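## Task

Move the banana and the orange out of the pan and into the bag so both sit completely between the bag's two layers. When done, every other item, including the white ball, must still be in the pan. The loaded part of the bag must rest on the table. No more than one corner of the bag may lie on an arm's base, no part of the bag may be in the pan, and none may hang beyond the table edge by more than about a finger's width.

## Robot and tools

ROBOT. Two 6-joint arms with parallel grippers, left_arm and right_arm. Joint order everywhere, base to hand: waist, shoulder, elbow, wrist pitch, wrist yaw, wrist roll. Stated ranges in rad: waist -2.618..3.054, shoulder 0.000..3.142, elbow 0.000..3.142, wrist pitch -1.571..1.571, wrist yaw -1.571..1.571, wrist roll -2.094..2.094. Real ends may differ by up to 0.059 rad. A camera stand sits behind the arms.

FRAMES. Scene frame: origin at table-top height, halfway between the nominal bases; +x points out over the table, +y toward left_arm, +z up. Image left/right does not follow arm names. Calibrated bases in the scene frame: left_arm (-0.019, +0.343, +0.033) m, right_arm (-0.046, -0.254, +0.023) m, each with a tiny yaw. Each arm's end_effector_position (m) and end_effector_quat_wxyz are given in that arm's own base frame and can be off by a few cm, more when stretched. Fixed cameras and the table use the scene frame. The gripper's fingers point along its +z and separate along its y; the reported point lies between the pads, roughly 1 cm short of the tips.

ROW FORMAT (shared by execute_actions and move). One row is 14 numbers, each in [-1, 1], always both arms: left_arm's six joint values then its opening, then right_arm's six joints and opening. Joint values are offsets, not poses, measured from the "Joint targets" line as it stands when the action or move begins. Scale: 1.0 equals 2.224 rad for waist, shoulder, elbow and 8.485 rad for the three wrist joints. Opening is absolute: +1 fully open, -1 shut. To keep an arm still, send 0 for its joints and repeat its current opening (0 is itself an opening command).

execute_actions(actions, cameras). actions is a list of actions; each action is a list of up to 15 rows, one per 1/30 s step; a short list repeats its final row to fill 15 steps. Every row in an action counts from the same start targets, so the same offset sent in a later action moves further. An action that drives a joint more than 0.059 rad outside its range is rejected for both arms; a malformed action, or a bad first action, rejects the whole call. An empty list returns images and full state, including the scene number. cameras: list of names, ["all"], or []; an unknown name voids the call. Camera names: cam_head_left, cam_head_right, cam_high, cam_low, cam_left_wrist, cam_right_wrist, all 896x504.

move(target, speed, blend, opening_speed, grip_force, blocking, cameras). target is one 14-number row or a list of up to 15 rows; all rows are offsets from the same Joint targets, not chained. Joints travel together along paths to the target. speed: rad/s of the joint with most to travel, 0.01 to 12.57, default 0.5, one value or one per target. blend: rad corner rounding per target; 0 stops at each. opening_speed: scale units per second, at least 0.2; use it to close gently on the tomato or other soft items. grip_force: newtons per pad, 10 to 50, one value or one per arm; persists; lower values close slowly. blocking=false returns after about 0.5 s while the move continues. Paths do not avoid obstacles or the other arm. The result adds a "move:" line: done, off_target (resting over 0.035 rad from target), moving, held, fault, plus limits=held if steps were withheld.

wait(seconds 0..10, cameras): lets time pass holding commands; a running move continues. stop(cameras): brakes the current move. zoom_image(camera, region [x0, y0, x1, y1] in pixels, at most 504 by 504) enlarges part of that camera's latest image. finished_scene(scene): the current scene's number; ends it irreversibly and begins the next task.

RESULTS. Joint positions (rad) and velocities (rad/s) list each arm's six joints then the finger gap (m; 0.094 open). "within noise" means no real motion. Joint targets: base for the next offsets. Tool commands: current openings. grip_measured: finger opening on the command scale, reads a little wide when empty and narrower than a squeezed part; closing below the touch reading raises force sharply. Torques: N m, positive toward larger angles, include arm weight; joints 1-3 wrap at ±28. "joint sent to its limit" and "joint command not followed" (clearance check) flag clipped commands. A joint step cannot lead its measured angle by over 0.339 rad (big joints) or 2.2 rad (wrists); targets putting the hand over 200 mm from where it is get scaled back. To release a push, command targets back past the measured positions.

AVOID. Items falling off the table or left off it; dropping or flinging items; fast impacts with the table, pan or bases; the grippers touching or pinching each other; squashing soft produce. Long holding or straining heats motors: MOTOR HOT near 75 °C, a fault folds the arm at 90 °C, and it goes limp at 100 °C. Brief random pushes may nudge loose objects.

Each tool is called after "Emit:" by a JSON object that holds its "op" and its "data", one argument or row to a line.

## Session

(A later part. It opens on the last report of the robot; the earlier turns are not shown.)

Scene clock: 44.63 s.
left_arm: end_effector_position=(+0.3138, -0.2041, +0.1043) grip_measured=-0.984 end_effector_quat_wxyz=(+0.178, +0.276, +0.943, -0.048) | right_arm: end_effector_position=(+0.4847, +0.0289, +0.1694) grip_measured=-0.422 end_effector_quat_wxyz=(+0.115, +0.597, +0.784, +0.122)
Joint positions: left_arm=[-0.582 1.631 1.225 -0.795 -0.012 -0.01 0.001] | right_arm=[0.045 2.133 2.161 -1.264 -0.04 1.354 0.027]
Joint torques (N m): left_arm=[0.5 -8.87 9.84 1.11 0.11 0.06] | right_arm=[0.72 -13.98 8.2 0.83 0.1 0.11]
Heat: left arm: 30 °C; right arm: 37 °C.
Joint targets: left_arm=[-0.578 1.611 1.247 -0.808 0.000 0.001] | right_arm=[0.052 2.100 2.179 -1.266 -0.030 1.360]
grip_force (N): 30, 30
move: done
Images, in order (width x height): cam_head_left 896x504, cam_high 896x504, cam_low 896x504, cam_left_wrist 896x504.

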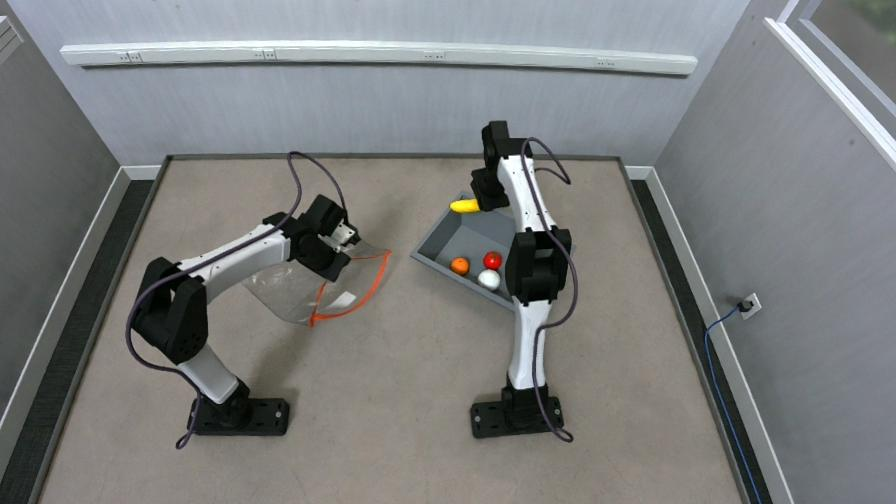

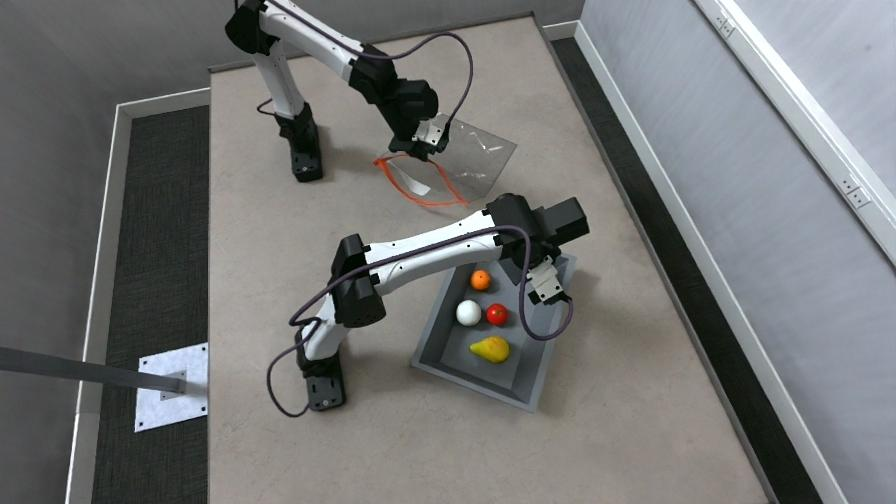

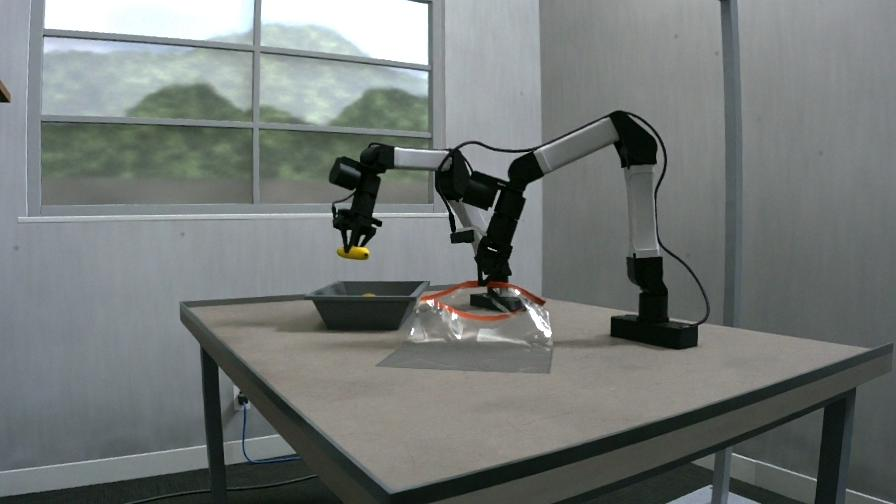

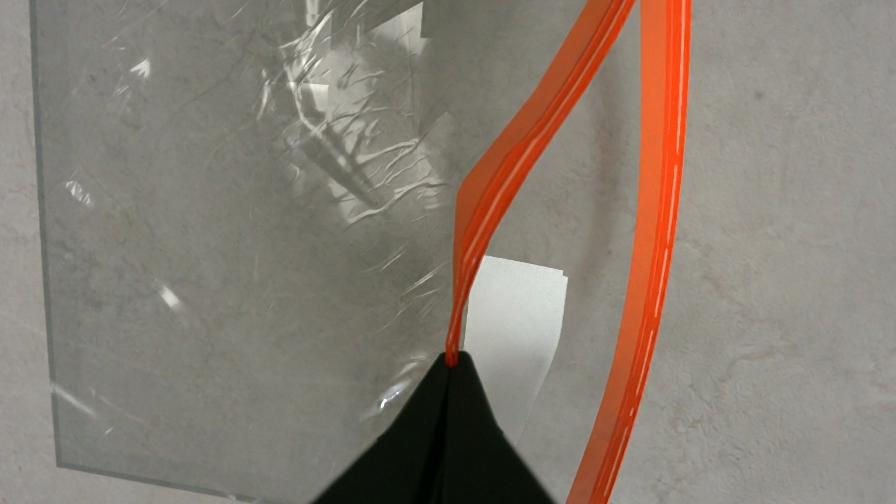

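Emit:
{"op": "move", "data": {
  "target": [0,0,0,0,0,0,-1,0.3835,-0.2441,-0.4707,0.093,0.0126,0.0368,-0.5],
  "speed": 0.5,
  "cameras": ["cam_low","cam_right_wrist","cam_high","cam_head_left","cam_left_wrist"]
}}

Emit:
{"op": "zoom_image", "data": {
  "camera": "cam_low",
  "region": [360, 200, 600, 400]
}}

Emit:
{"op": "zoom_image", "data": {
  "camera": "cam_high",
  "region": [340, 80, 600, 240]
}}

Emit:
{"op": "zoom_image", "data": {
  "camera": "cam_head_left",
  "region": [220, 200, 440, 350]
}}

Scene clock: 48.73 s.
left_arm: end_effector_position=(+0.3137, -0.2040, +0.1043) grip_measured=-0.984 end_effector_quat_wxyz=(+0.178, +0.277, +0.943, -0.048) | right_arm: end_effector_position=(+0.2666, +0.3188, +0.1202) grip_measured=-0.422 end_effector_quat_wxyz=(+0.116, +0.364, +0.880, +0.282)
Joint positions: left_arm=[-0.582 1.631 1.225 -0.796 -0.012 -0.01 0.001] | right_arm=[0.902 1.595 1.135 -0.495 0.066 1.666 0.027]
Joint torques (N m): left_arm=[0.5 -8.85 9.8 1.09 0.11 0.05] | right_arm=[0.34 -10.35 6.72 1.38 0.15 0.11]
Heat: left arm: 30 °C; right arm: 38 °C.
Joint targets: left_arm=[-0.578 1.611 1.247 -0.808 0.000 0.001] | right_arm=[0.905 1.557 1.132 -0.476 0.077 1.673]
grip_force (N): 30, 30
move: off_target (right_arm); right_arm: the shoulder is farthest, 0.038 rad from its target
Images, in order (width x height): cam_head_left 896x504, cam_high 896x504, cam_low 896x504, cam_left_wrist 896x504, cam_right_wrist 896x504.

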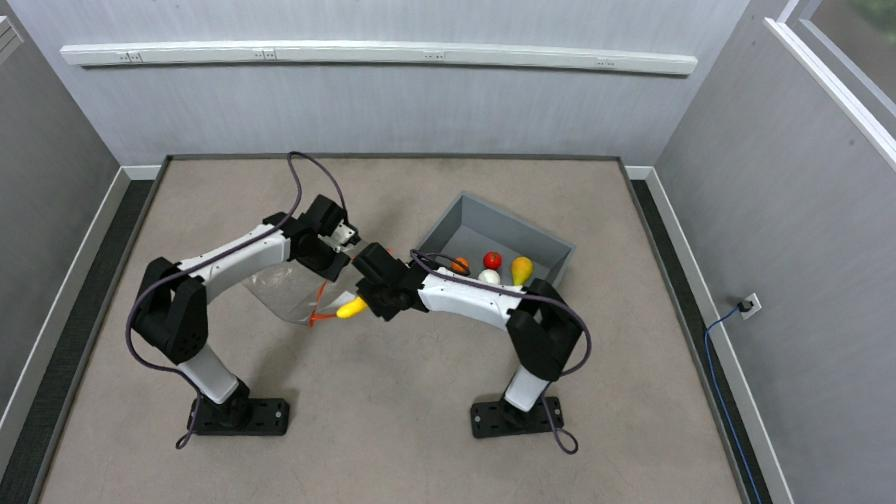

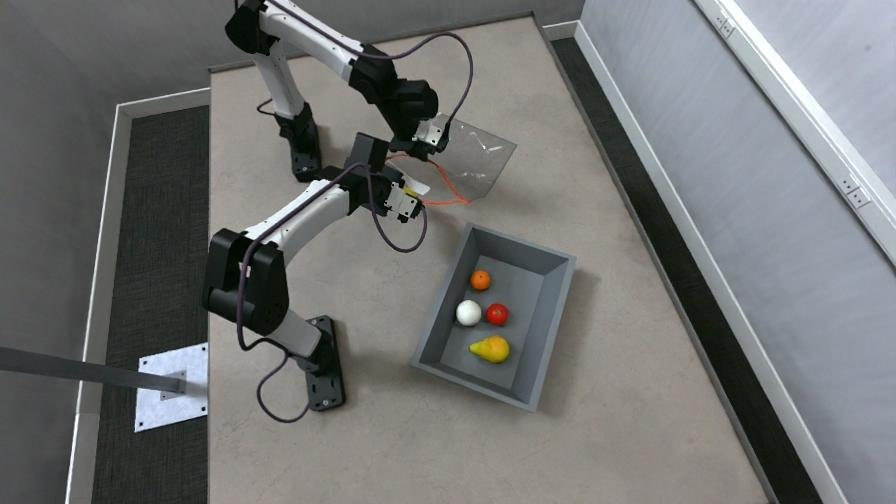

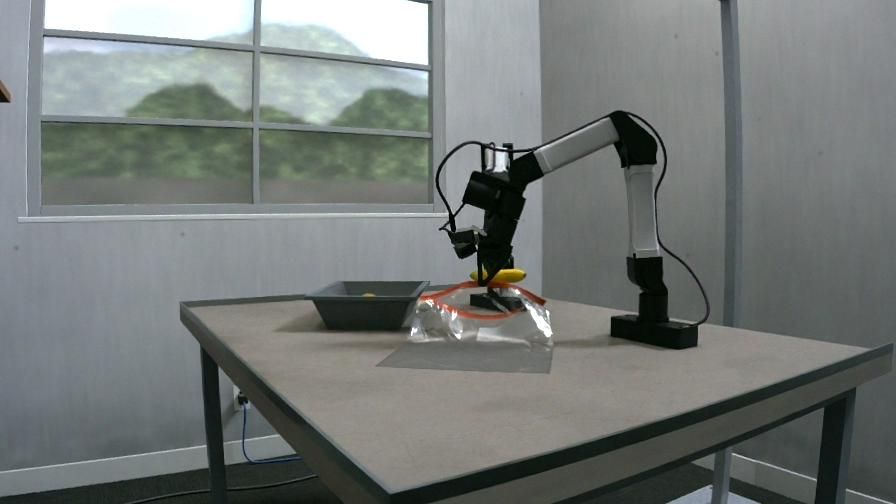

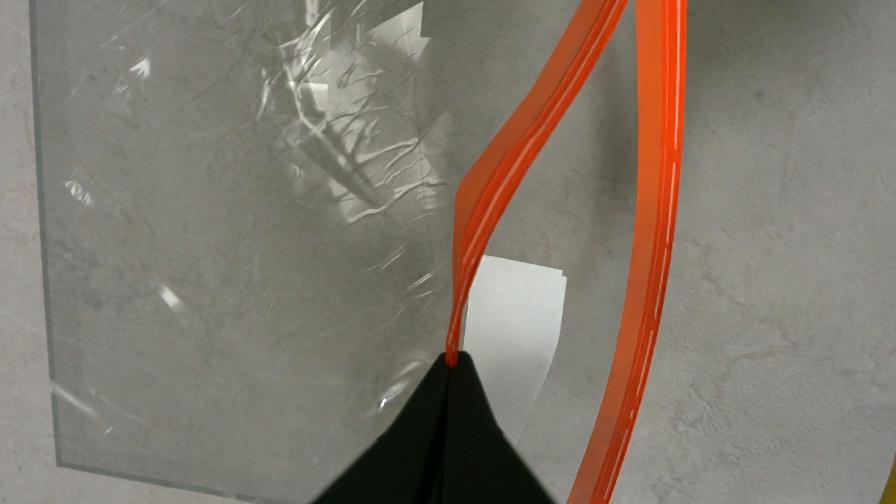

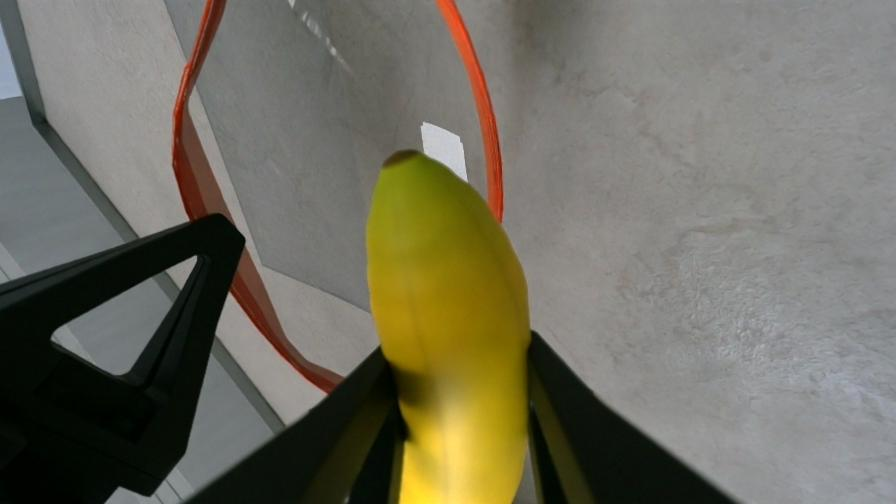

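Scaled by 2.100 from the camera's 896x504 image, which has a finer 1280x720 frame.

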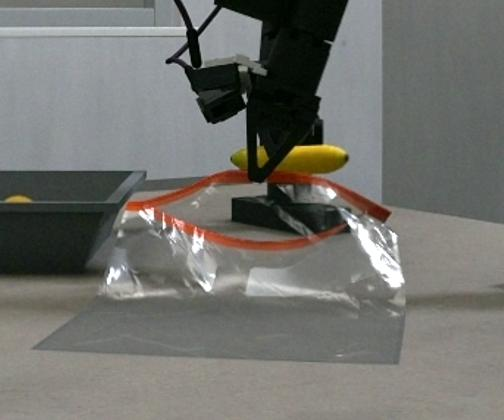

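Scaled by 1.938 from the camera's 896x504 image, which has a finer 1280x720 frame.

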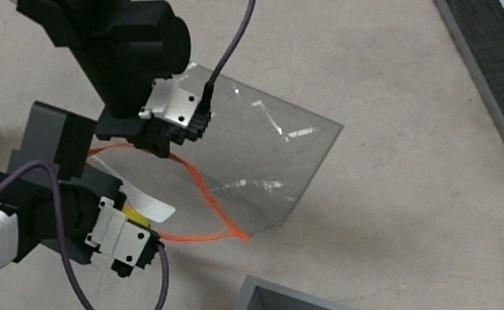

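Scaled by 2.291 from the camera's 896x504 image, which has a finer 1280x720 frame.

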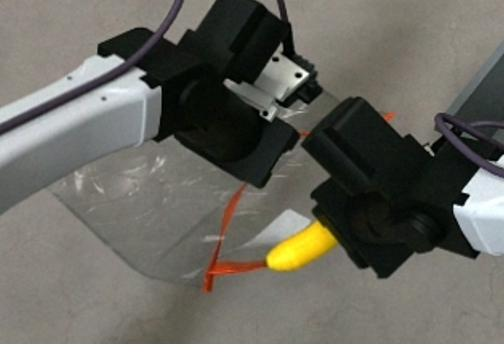

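Emit:
{"op": "move", "data": {
  "target": [0,0,0,0,0,0,-1,-0.0054,0.1268,0.0328,0.0209,-0.002,-0.001,-0.5],
  "speed": 0.25,
  "cameras": ["cam_right_wrist","cam_low","cam_left_wrist"]
}}

Emit:
{"op": "zoom_image", "data": {
  "camera": "cam_low",
  "region": [360, 200, 600, 400]
}}

Scene clock: 51.23 s.
left_arm: end_effector_position=(+0.3137, -0.2040, +0.1043) grip_measured=-0.984 end_effector_quat_wxyz=(+0.178, +0.277, +0.943, -0.048) | right_arm: end_effector_position=(+0.2930, +0.3522, +0.0624) grip_measured=-0.422 end_effector_quat_wxyz=(+0.113, +0.365, +0.883, +0.273)
Joint positions: left_arm=[-0.582 1.631 1.225 -0.796 -0.012 -0.01 0.001] | right_arm=[0.902 1.83 1.175 -0.318 0.066 1.666 0.027]
Joint torques (N m): left_arm=[0.51 -8.9 9.78 1.09 0.12 0.05] | right_arm=[-0.81 -7.94 9.47 1.45 -0.01 0]
Heat: left arm: 31 °C; right arm: 38 °C.
Joint targets: left_arm=[-0.578 1.611 1.247 -0.808 0.000 0.001] | right_arm=[0.893 1.839 1.205 -0.299 0.060 1.664]
grip_force (N): 30, 30
move: done
Images, in order (width x height): cam_low 896x504, cam_left_wrist 896x504, cam_right_wrist 896x504.

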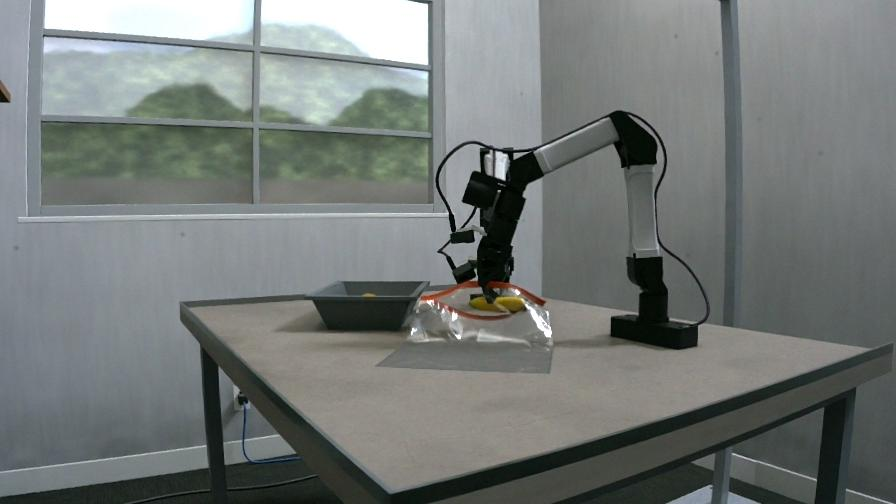

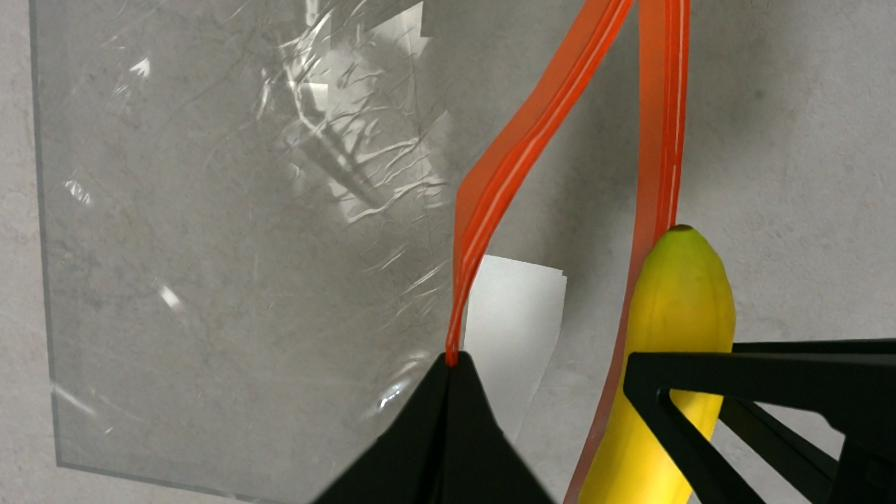

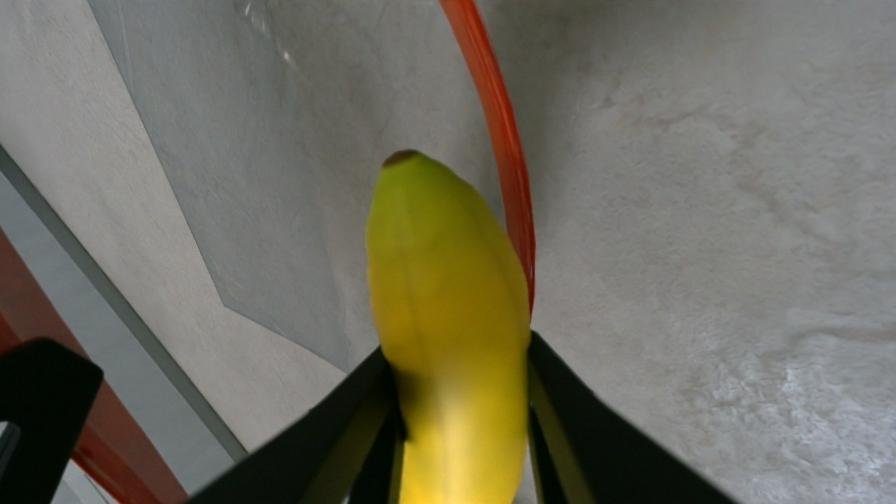

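Scaled by 2.100 from the camera's 896x504 image, which has a finer 1280x720 frame.

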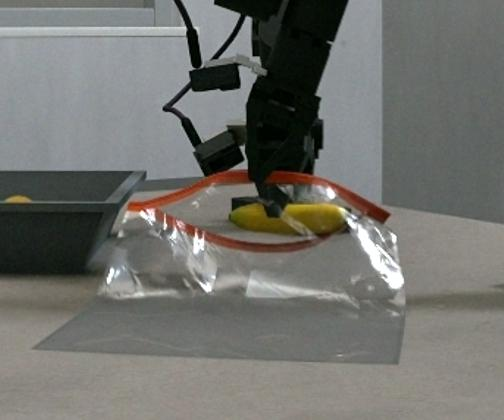

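Emit:
{"op": "move", "data": {
  "target": [0,0,0,0,0,0,-1,-0.0072,0.0751,0.014,0.0163,-0.0021,-0.0014,-0.5],
  "speed": 0.2,
  "cameras": ["cam_right_wrist","cam_low","cam_left_wrist","cam_head_left"]
}}

Emit:
{"op": "zoom_image", "data": {
  "camera": "cam_low",
  "region": [360, 200, 600, 400]
}}

Emit:
{"op": "zoom_image", "data": {
  "camera": "cam_head_left",
  "region": [220, 170, 480, 350]
}}

Scene clock: 52.47 s.
left_arm: end_effector_position=(+0.3137, -0.2040, +0.1042) grip_measured=-0.984 end_effector_quat_wxyz=(+0.177, +0.277, +0.943, -0.048) | right_arm: end_effector_position=(+0.2979, +0.3557, +0.0507) grip_measured=-0.422 end_effector_quat_wxyz=(+0.112, +0.367, +0.883, +0.270)
Joint positions: left_arm=[-0.582 1.631 1.225 -0.796 -0.012 -0.01 0.001] | right_arm=[0.898 1.873 1.186 -0.293 0.064 1.666 0.027]
Joint torques (N m): left_arm=[0.49 -8.85 9.77 1.09 0.12 0.05] | right_arm=[-0.17 -9.32 6.57 1.32 0.04 0.01]
Heat: left arm: 31 °C; right arm: 38 °C.
Joint targets: left_arm=[-0.578 1.611 1.247 -0.809 0.000 0.001] | right_arm=[0.898 1.869 1.187 -0.289 0.065 1.666]
grip_force (N): 30, 30
move: held (right_arm; a check stopped the path); limits=held; right_arm: the shoulder is farthest, 0.133 rad from its target
joint command not followed: on one or more control steps a check withheld the commanded joint targets of the right arm, and it was not sent them on those steps.
cause: the commanded joint targets, or the way to them, would bring a part of the robot too close to another arm (this arm's wrist (the part past the wrist pitch) and the left arm's gripper housing, at the place that arm is still heading or pushing toward).
Images, in order (width x height): cam_head_left 896x504, cam_low 896x504, cam_left_wrist 896x504, cam_right_wrist 896x504.

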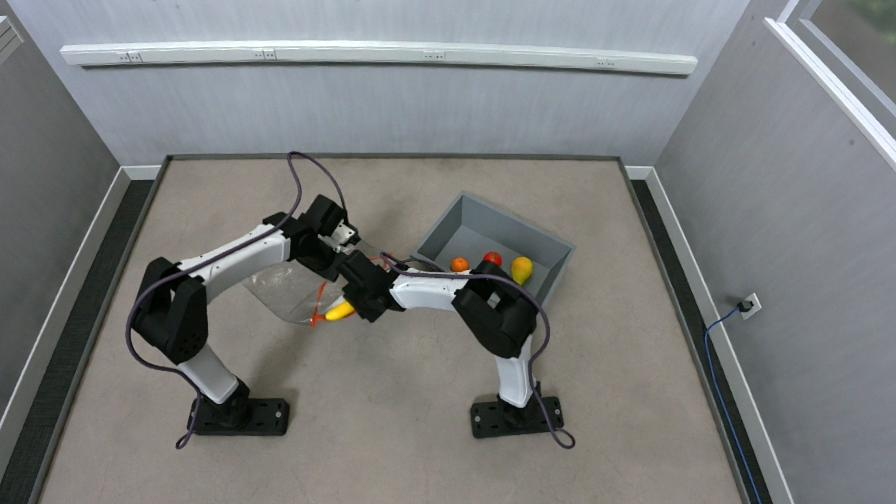

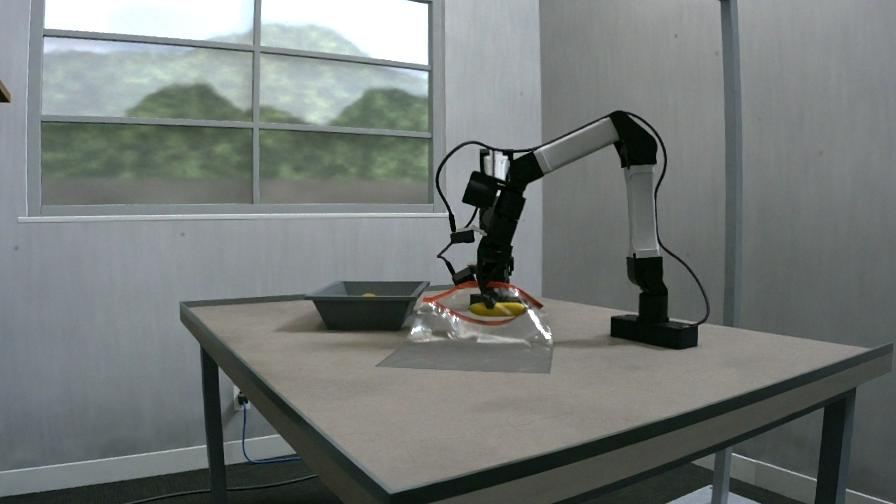

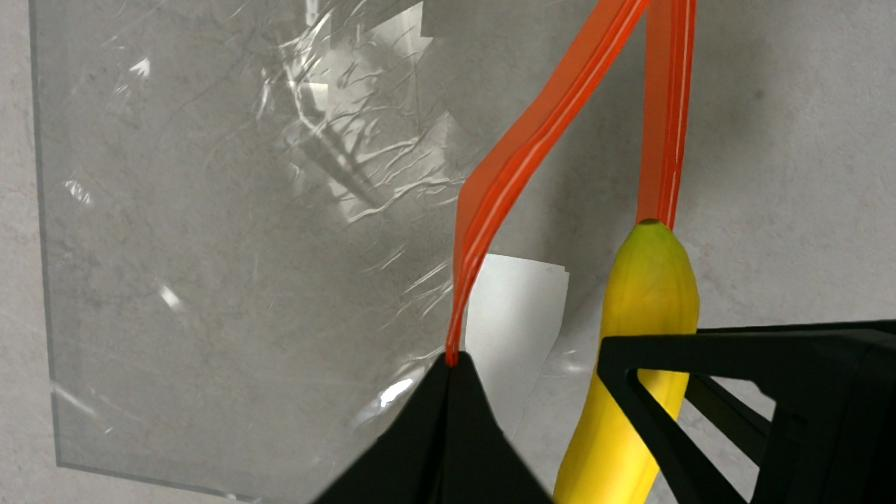

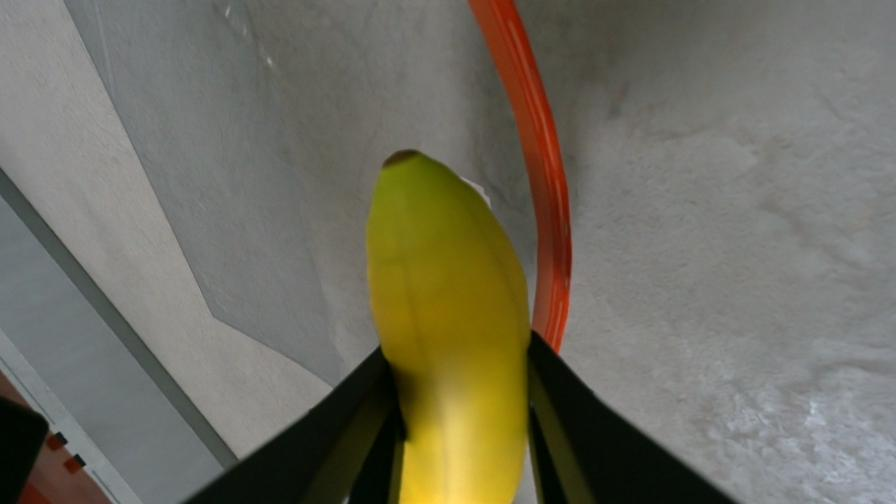

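Scaled by 2.100 from the camera's 896x504 image, which has a finer 1280x720 frame.

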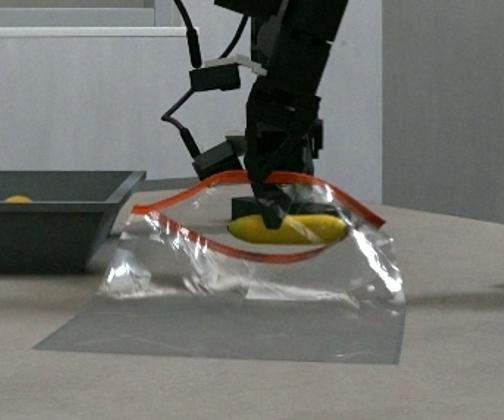

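Scaled by 1.938 from the camera's 896x504 image, which has a finer 1280x720 frame.

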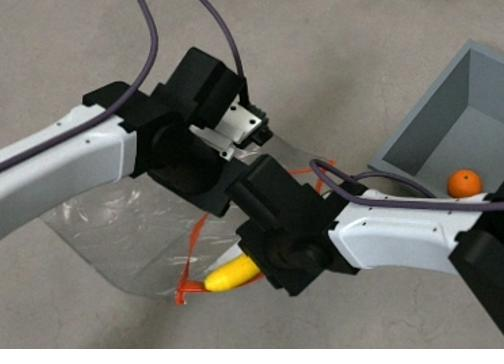

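Emit:
{"op": "move", "data": {
  "target": [0,0,0,0,0,0,-1,-0.0063,0.036,-0.1034,0.0613,0.0025,-0.0038,-0.5],
  "speed": 0.25,
  "cameras": ["cam_right_wrist","cam_low","cam_left_wrist"]
}}

Emit:
{"op": "zoom_image", "data": {
  "camera": "cam_low",
  "region": [360, 200, 600, 400]
}}

Scene clock: 56.40 s.
left_arm: end_effector_position=(+0.3136, -0.2039, +0.1042) grip_measured=-0.984 end_effector_quat_wxyz=(+0.177, +0.277, +0.943, -0.048) | right_arm: end_effector_position=(+0.3115, +0.3649, +0.0187) grip_measured=-0.423 end_effector_quat_wxyz=(+0.150, +0.351, +0.850, +0.363)
Joint positions: left_arm=[-0.582 1.631 1.225 -0.796 -0.012 -0.01 0.001] | right_arm=[0.891 1.937 0.96 0.21 0.075 1.643 0.027]
Joint torques (N m): left_arm=[0.54 -8.87 9.76 1.09 0.12 0.06] | right_arm=[-0.69 -7.88 5.59 1.71 0.14 -0.1]
Heat: left arm: 31 °C; right arm: 38 °C.
Joint targets: left_arm=[-0.578 1.611 1.247 -0.808 0.000 0.001] | right_arm=[0.884 1.949 0.957 0.231 0.086 1.634]
grip_force (N): 30, 30
move: done
Images, in order (width x height): cam_low 896x504, cam_left_wrist 896x504, cam_right_wrist 896x504.

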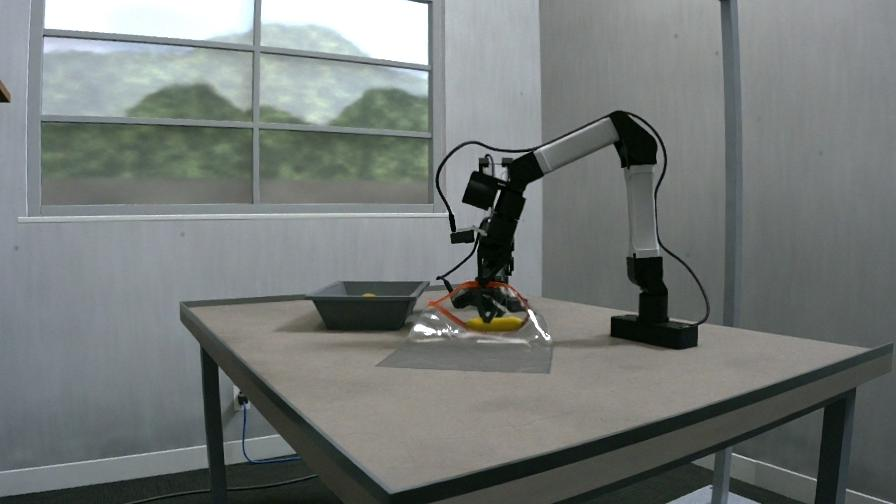

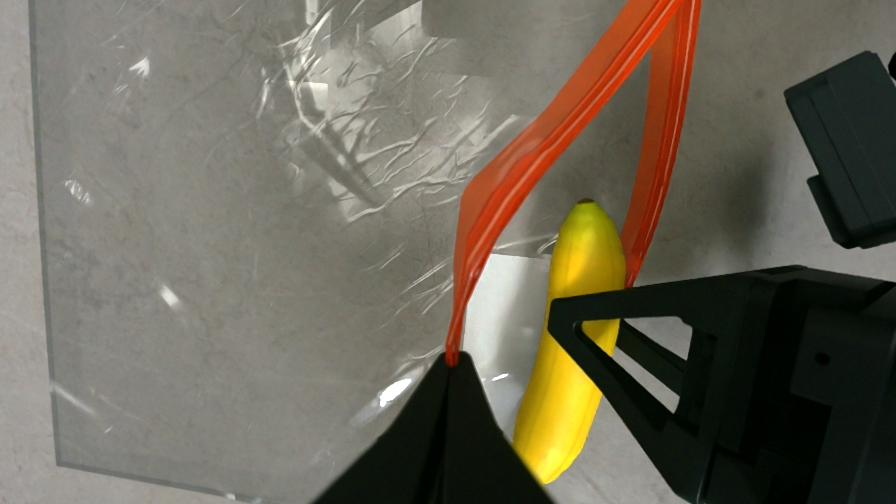

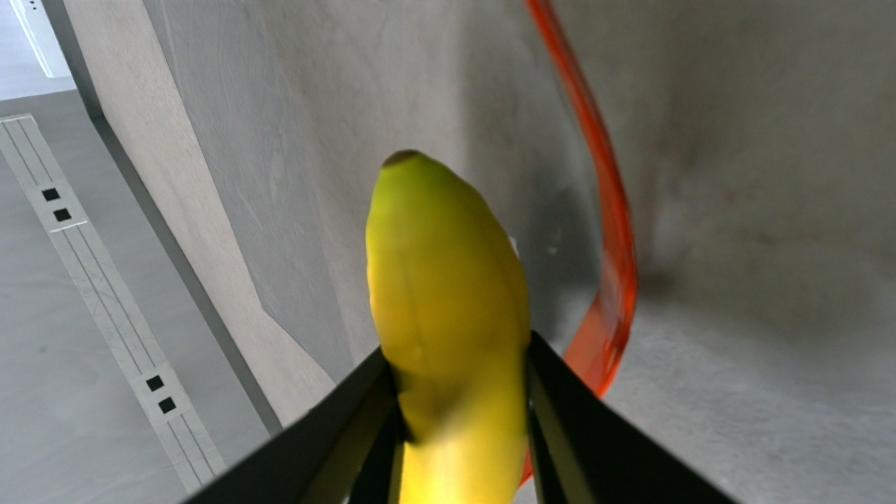

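Scaled by 2.100 from the camera's 896x504 image, which has a finer 1280x720 frame.

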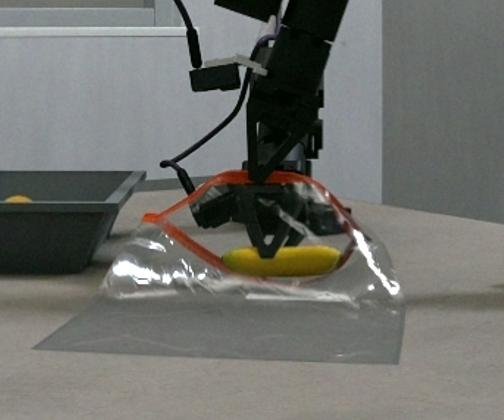

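Emit:
{"op": "move", "data": {
  "target": [
    [0,0,0,0,0,0,-1,0.0067,-0.0962,-0.0036,-0.0205,0,0.001,-0.5],
    [0,0,0,0,0,0,-1,-0.0022,-0.0058,0.0688,-0.0158,-0.0013,-0.0005,-0.5]
  ],
  "speed": 0.25,
  "cameras": ["cam_right_wrist","cam_low","cam_left_wrist"]
}}

Emit:
{"op": "zoom_image", "data": {
  "camera": "cam_low",
  "region": [360, 200, 600, 400]
}}

Scene clock: 60.60 s.
left_arm: end_effector_position=(+0.3136, -0.2039, +0.1042) grip_measured=-0.984 end_effector_quat_wxyz=(+0.177, +0.277, +0.943, -0.048) | right_arm: end_effector_position=(+0.3183, +0.3723, +0.0486) grip_measured=-0.423 end_effector_quat_wxyz=(+0.149, +0.351, +0.852, +0.359)
Joint positions: left_arm=[-0.582 1.631 1.225 -0.796 -0.012 -0.01 0.001] | right_arm=[0.89 1.896 1.058 0.062 0.075 1.641 0.027]
Joint torques (N m): left_arm=[0.5 -8.81 9.8 1.1 0.12 0.06] | right_arm=[0.05 -9.28 6.3 1.56 0.04 0]
Heat: left arm: 31 °C; right arm: 39 °C.
Joint targets: left_arm=[-0.578 1.611 1.247 -0.808 0.000 0.001] | right_arm=[0.890 1.893 1.058 0.066 0.075 1.641]
grip_force (N): 30, 30
move: held (right_arm; a check stopped the path); path passed 1 of 2 targets; limits=held; right_arm: the elbow is farthest, 0.052 rad from its target
joint command not followed: on one or more control steps a check withheld the commanded joint targets of the right arm, and it was not sent them on those steps.
cause: the commanded joint targets, or the way to them, would bring a part of the robot too close to another arm (this arm's wrist (the part past the wrist pitch) and the left arm's gripper housing, along the way the arms are being sent, or toward where that arm still pushes).
Images, in order (width x height): cam_low 896x504, cam_left_wrist 896x504, cam_right_wrist 896x504.

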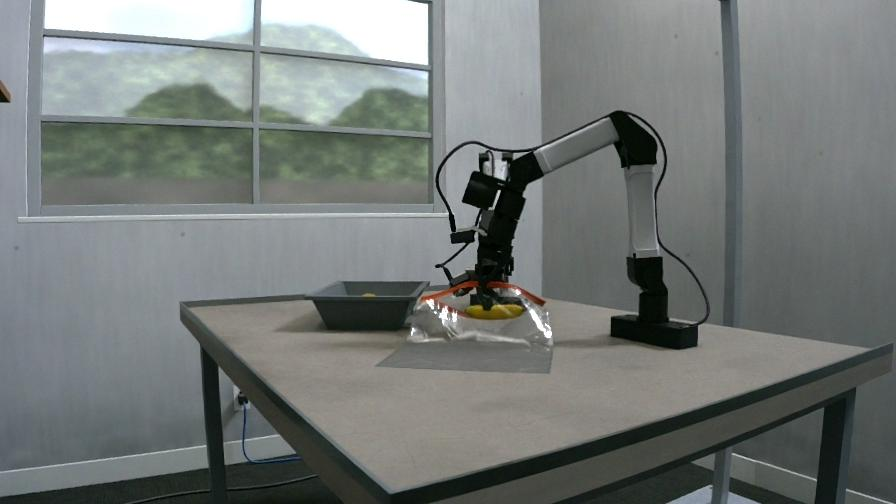

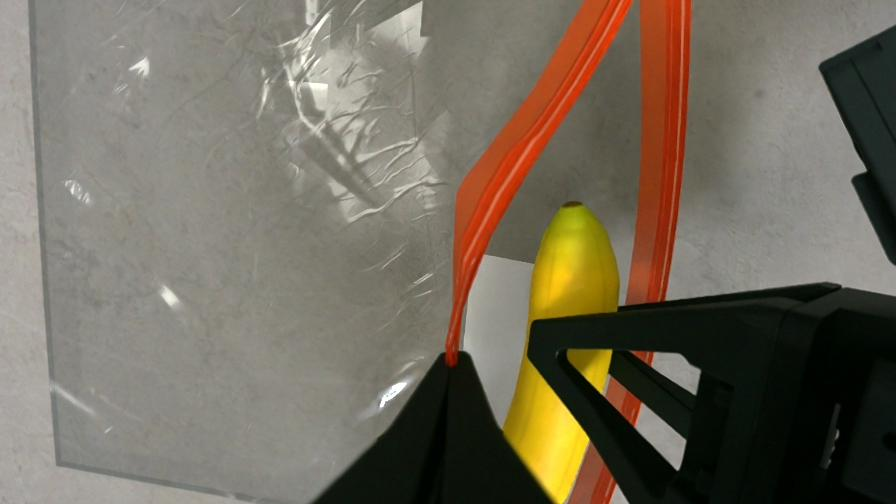

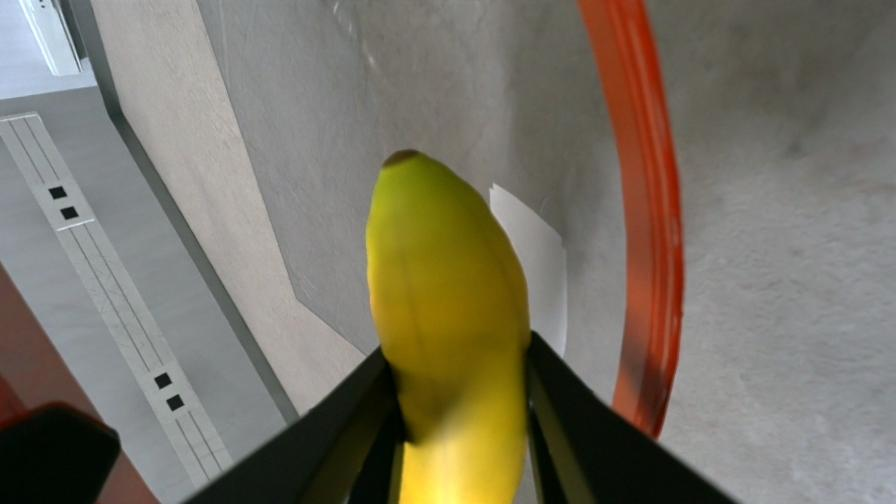

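Scaled by 2.100 from the camera's 896x504 image, which has a finer 1280x720 frame.

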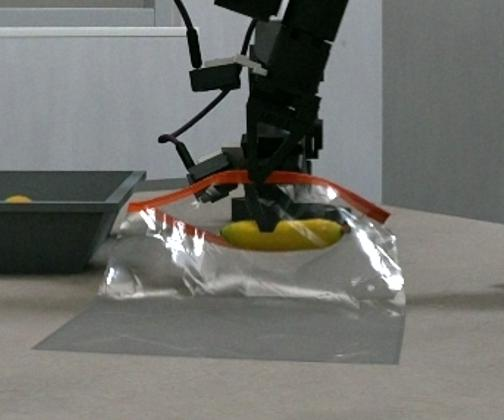

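Emit:
{"op": "move", "data": {
  "target": [0,0,0,0,0,0,-1,0,0.0337,-0.0171,0.0113,0,0,-0.5],
  "speed": 0.2,
  "cameras": ["cam_right_wrist","cam_low","cam_left_wrist"]
}}

Emit:
{"op": "zoom_image", "data": {
  "camera": "cam_low",
  "region": [420, 260, 540, 340]
}}

Scene clock: 62.27 s.
left_arm: end_effector_position=(+0.3136, -0.2039, +0.1042) grip_measured=-0.984 end_effector_quat_wxyz=(+0.177, +0.277, +0.943, -0.048) | right_arm: end_effector_position=(+0.3161, +0.3696, +0.0189) grip_measured=-0.423 end_effector_quat_wxyz=(+0.146, +0.353, +0.856, +0.349)
Joint positions: left_arm=[-0.582 1.631 1.225 -0.796 -0.012 -0.01 0.001] | right_arm=[0.89 1.958 1.02 0.141 0.075 1.641 0.027]
Joint torques (N m): left_arm=[0.5 -8.84 9.81 1.09 0.13 0.05] | right_arm=[0.06 -8.39 5.86 1.7 0.04 0]
Heat: left arm: 31 °C; right arm: 39 °C.
Joint targets: left_arm=[-0.578 1.611 1.247 -0.808 0.000 0.001] | right_arm=[0.890 1.968 1.019 0.162 0.075 1.641]
grip_force (N): 30, 30
move: done
Images, in order (width x height): cam_low 896x504, cam_left_wrist 896x504, cam_right_wrist 896x504.

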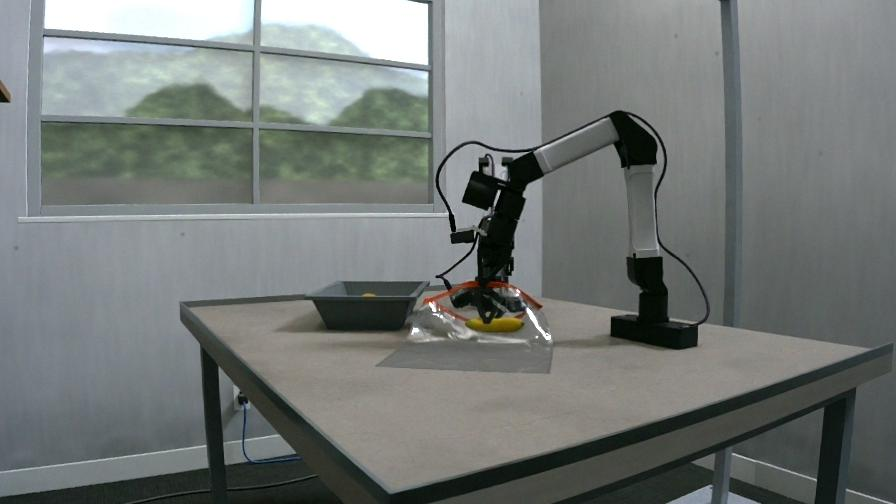

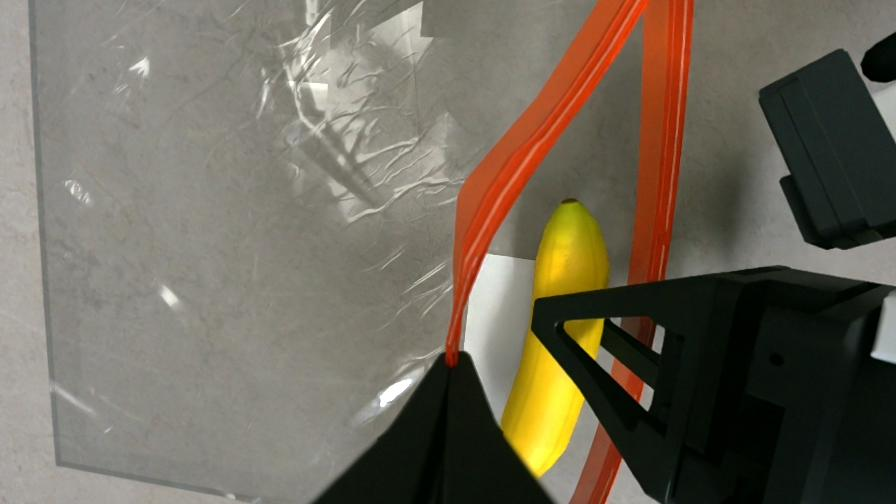

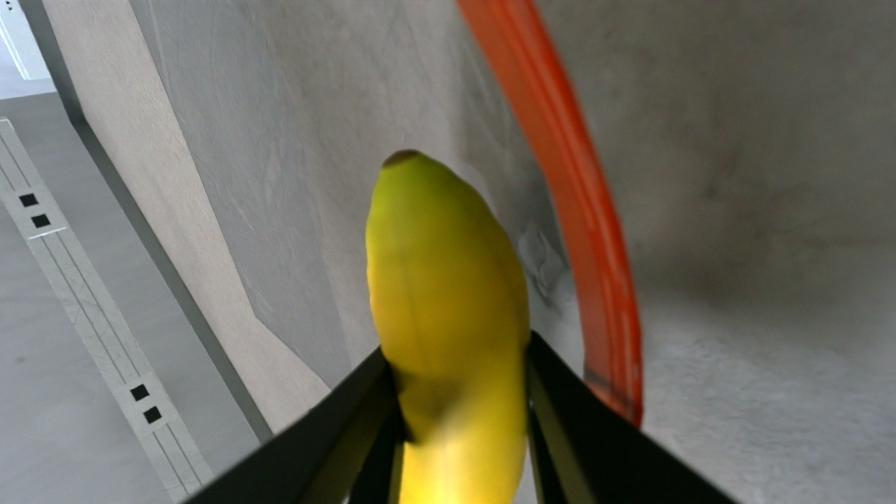

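Scaled by 4.200 from the camera's 896x504 image, which has a finer 1280x720 frame.

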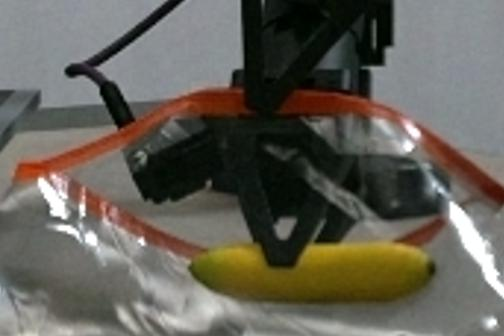

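Emit:
{"op": "move", "data": {
  "target": [0,0,0,0,0,0,-1,0,0,0,0,0,0,-0.1],
  "opening_speed": 0.5,
  "cameras": ["cam_right_wrist","cam_left_wrist","cam_low"]
}}

Emit:
{"op": "zoom_image", "data": {
  "camera": "cam_low",
  "region": [420, 260, 540, 340]
}}

Scene clock: 63.47 s.
left_arm: end_effector_position=(+0.3136, -0.2039, +0.1042) grip_measured=-0.984 end_effector_quat_wxyz=(+0.177, +0.277, +0.943, -0.048) | right_arm: end_effector_position=(+0.3163, +0.3699, +0.0194) grip_measured=-0.101 end_effector_quat_wxyz=(+0.147, +0.352, +0.855, +0.351)
Joint positions: left_arm=[-0.582 1.631 1.225 -0.796 -0.012 -0.01 0.001] | right_arm=[0.89 1.958 1.02 0.144 0.075 1.641 0.042]
Joint torques (N m): left_arm=[0.53 -8.84 9.8 1.1 0.12 0.05] | right_arm=[0.06 -8.4 5.86 1.68 0.04 0]
Heat: left arm: 32 °C; right arm: 39 °C.
Joint targets: left_arm=[-0.578 1.611 1.247 -0.808 0.000 0.001] | right_arm=[0.890 1.968 1.019 0.162 0.075 1.641]
grip_force (N): 30, 30
move: done
Images, in order (width x height): cam_low 896x504, cam_left_wrist 896x504, cam_right_wrist 896x504.

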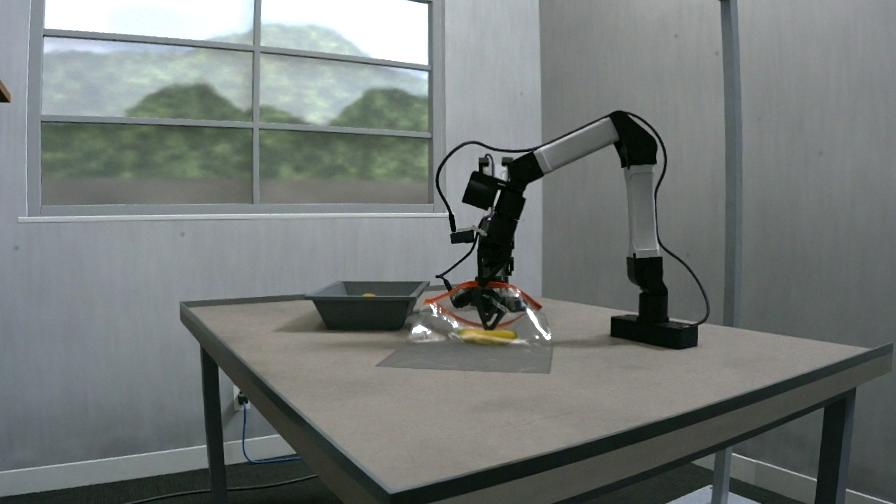

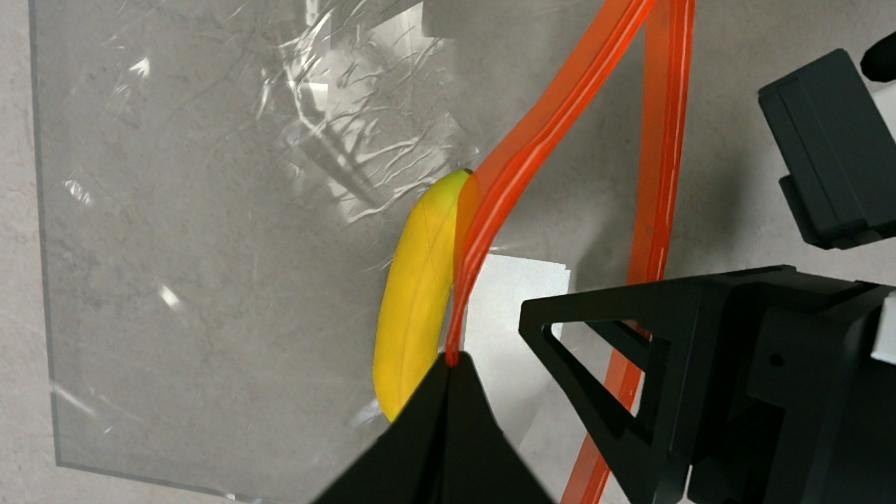

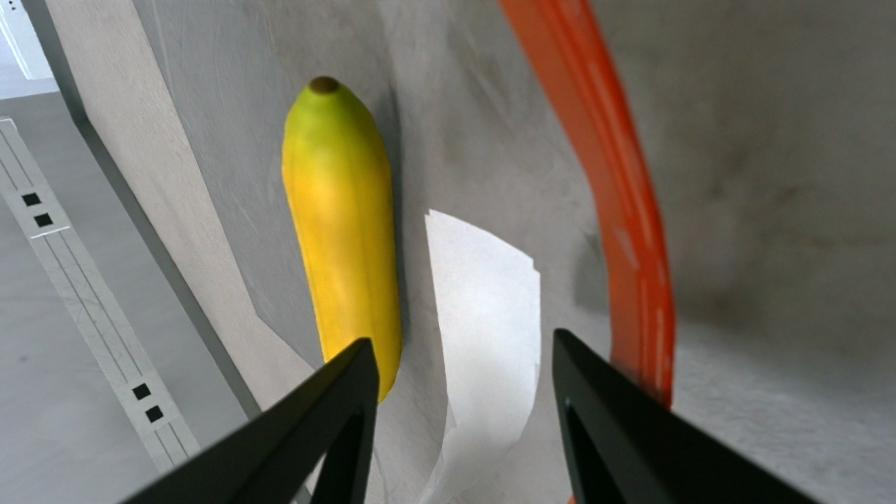

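Scaled by 4.200 from the camera's 896x504 image, which has a finer 1280x720 frame.

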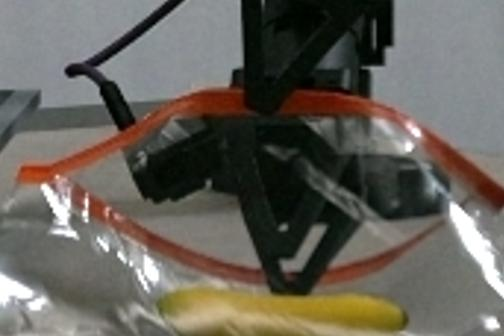

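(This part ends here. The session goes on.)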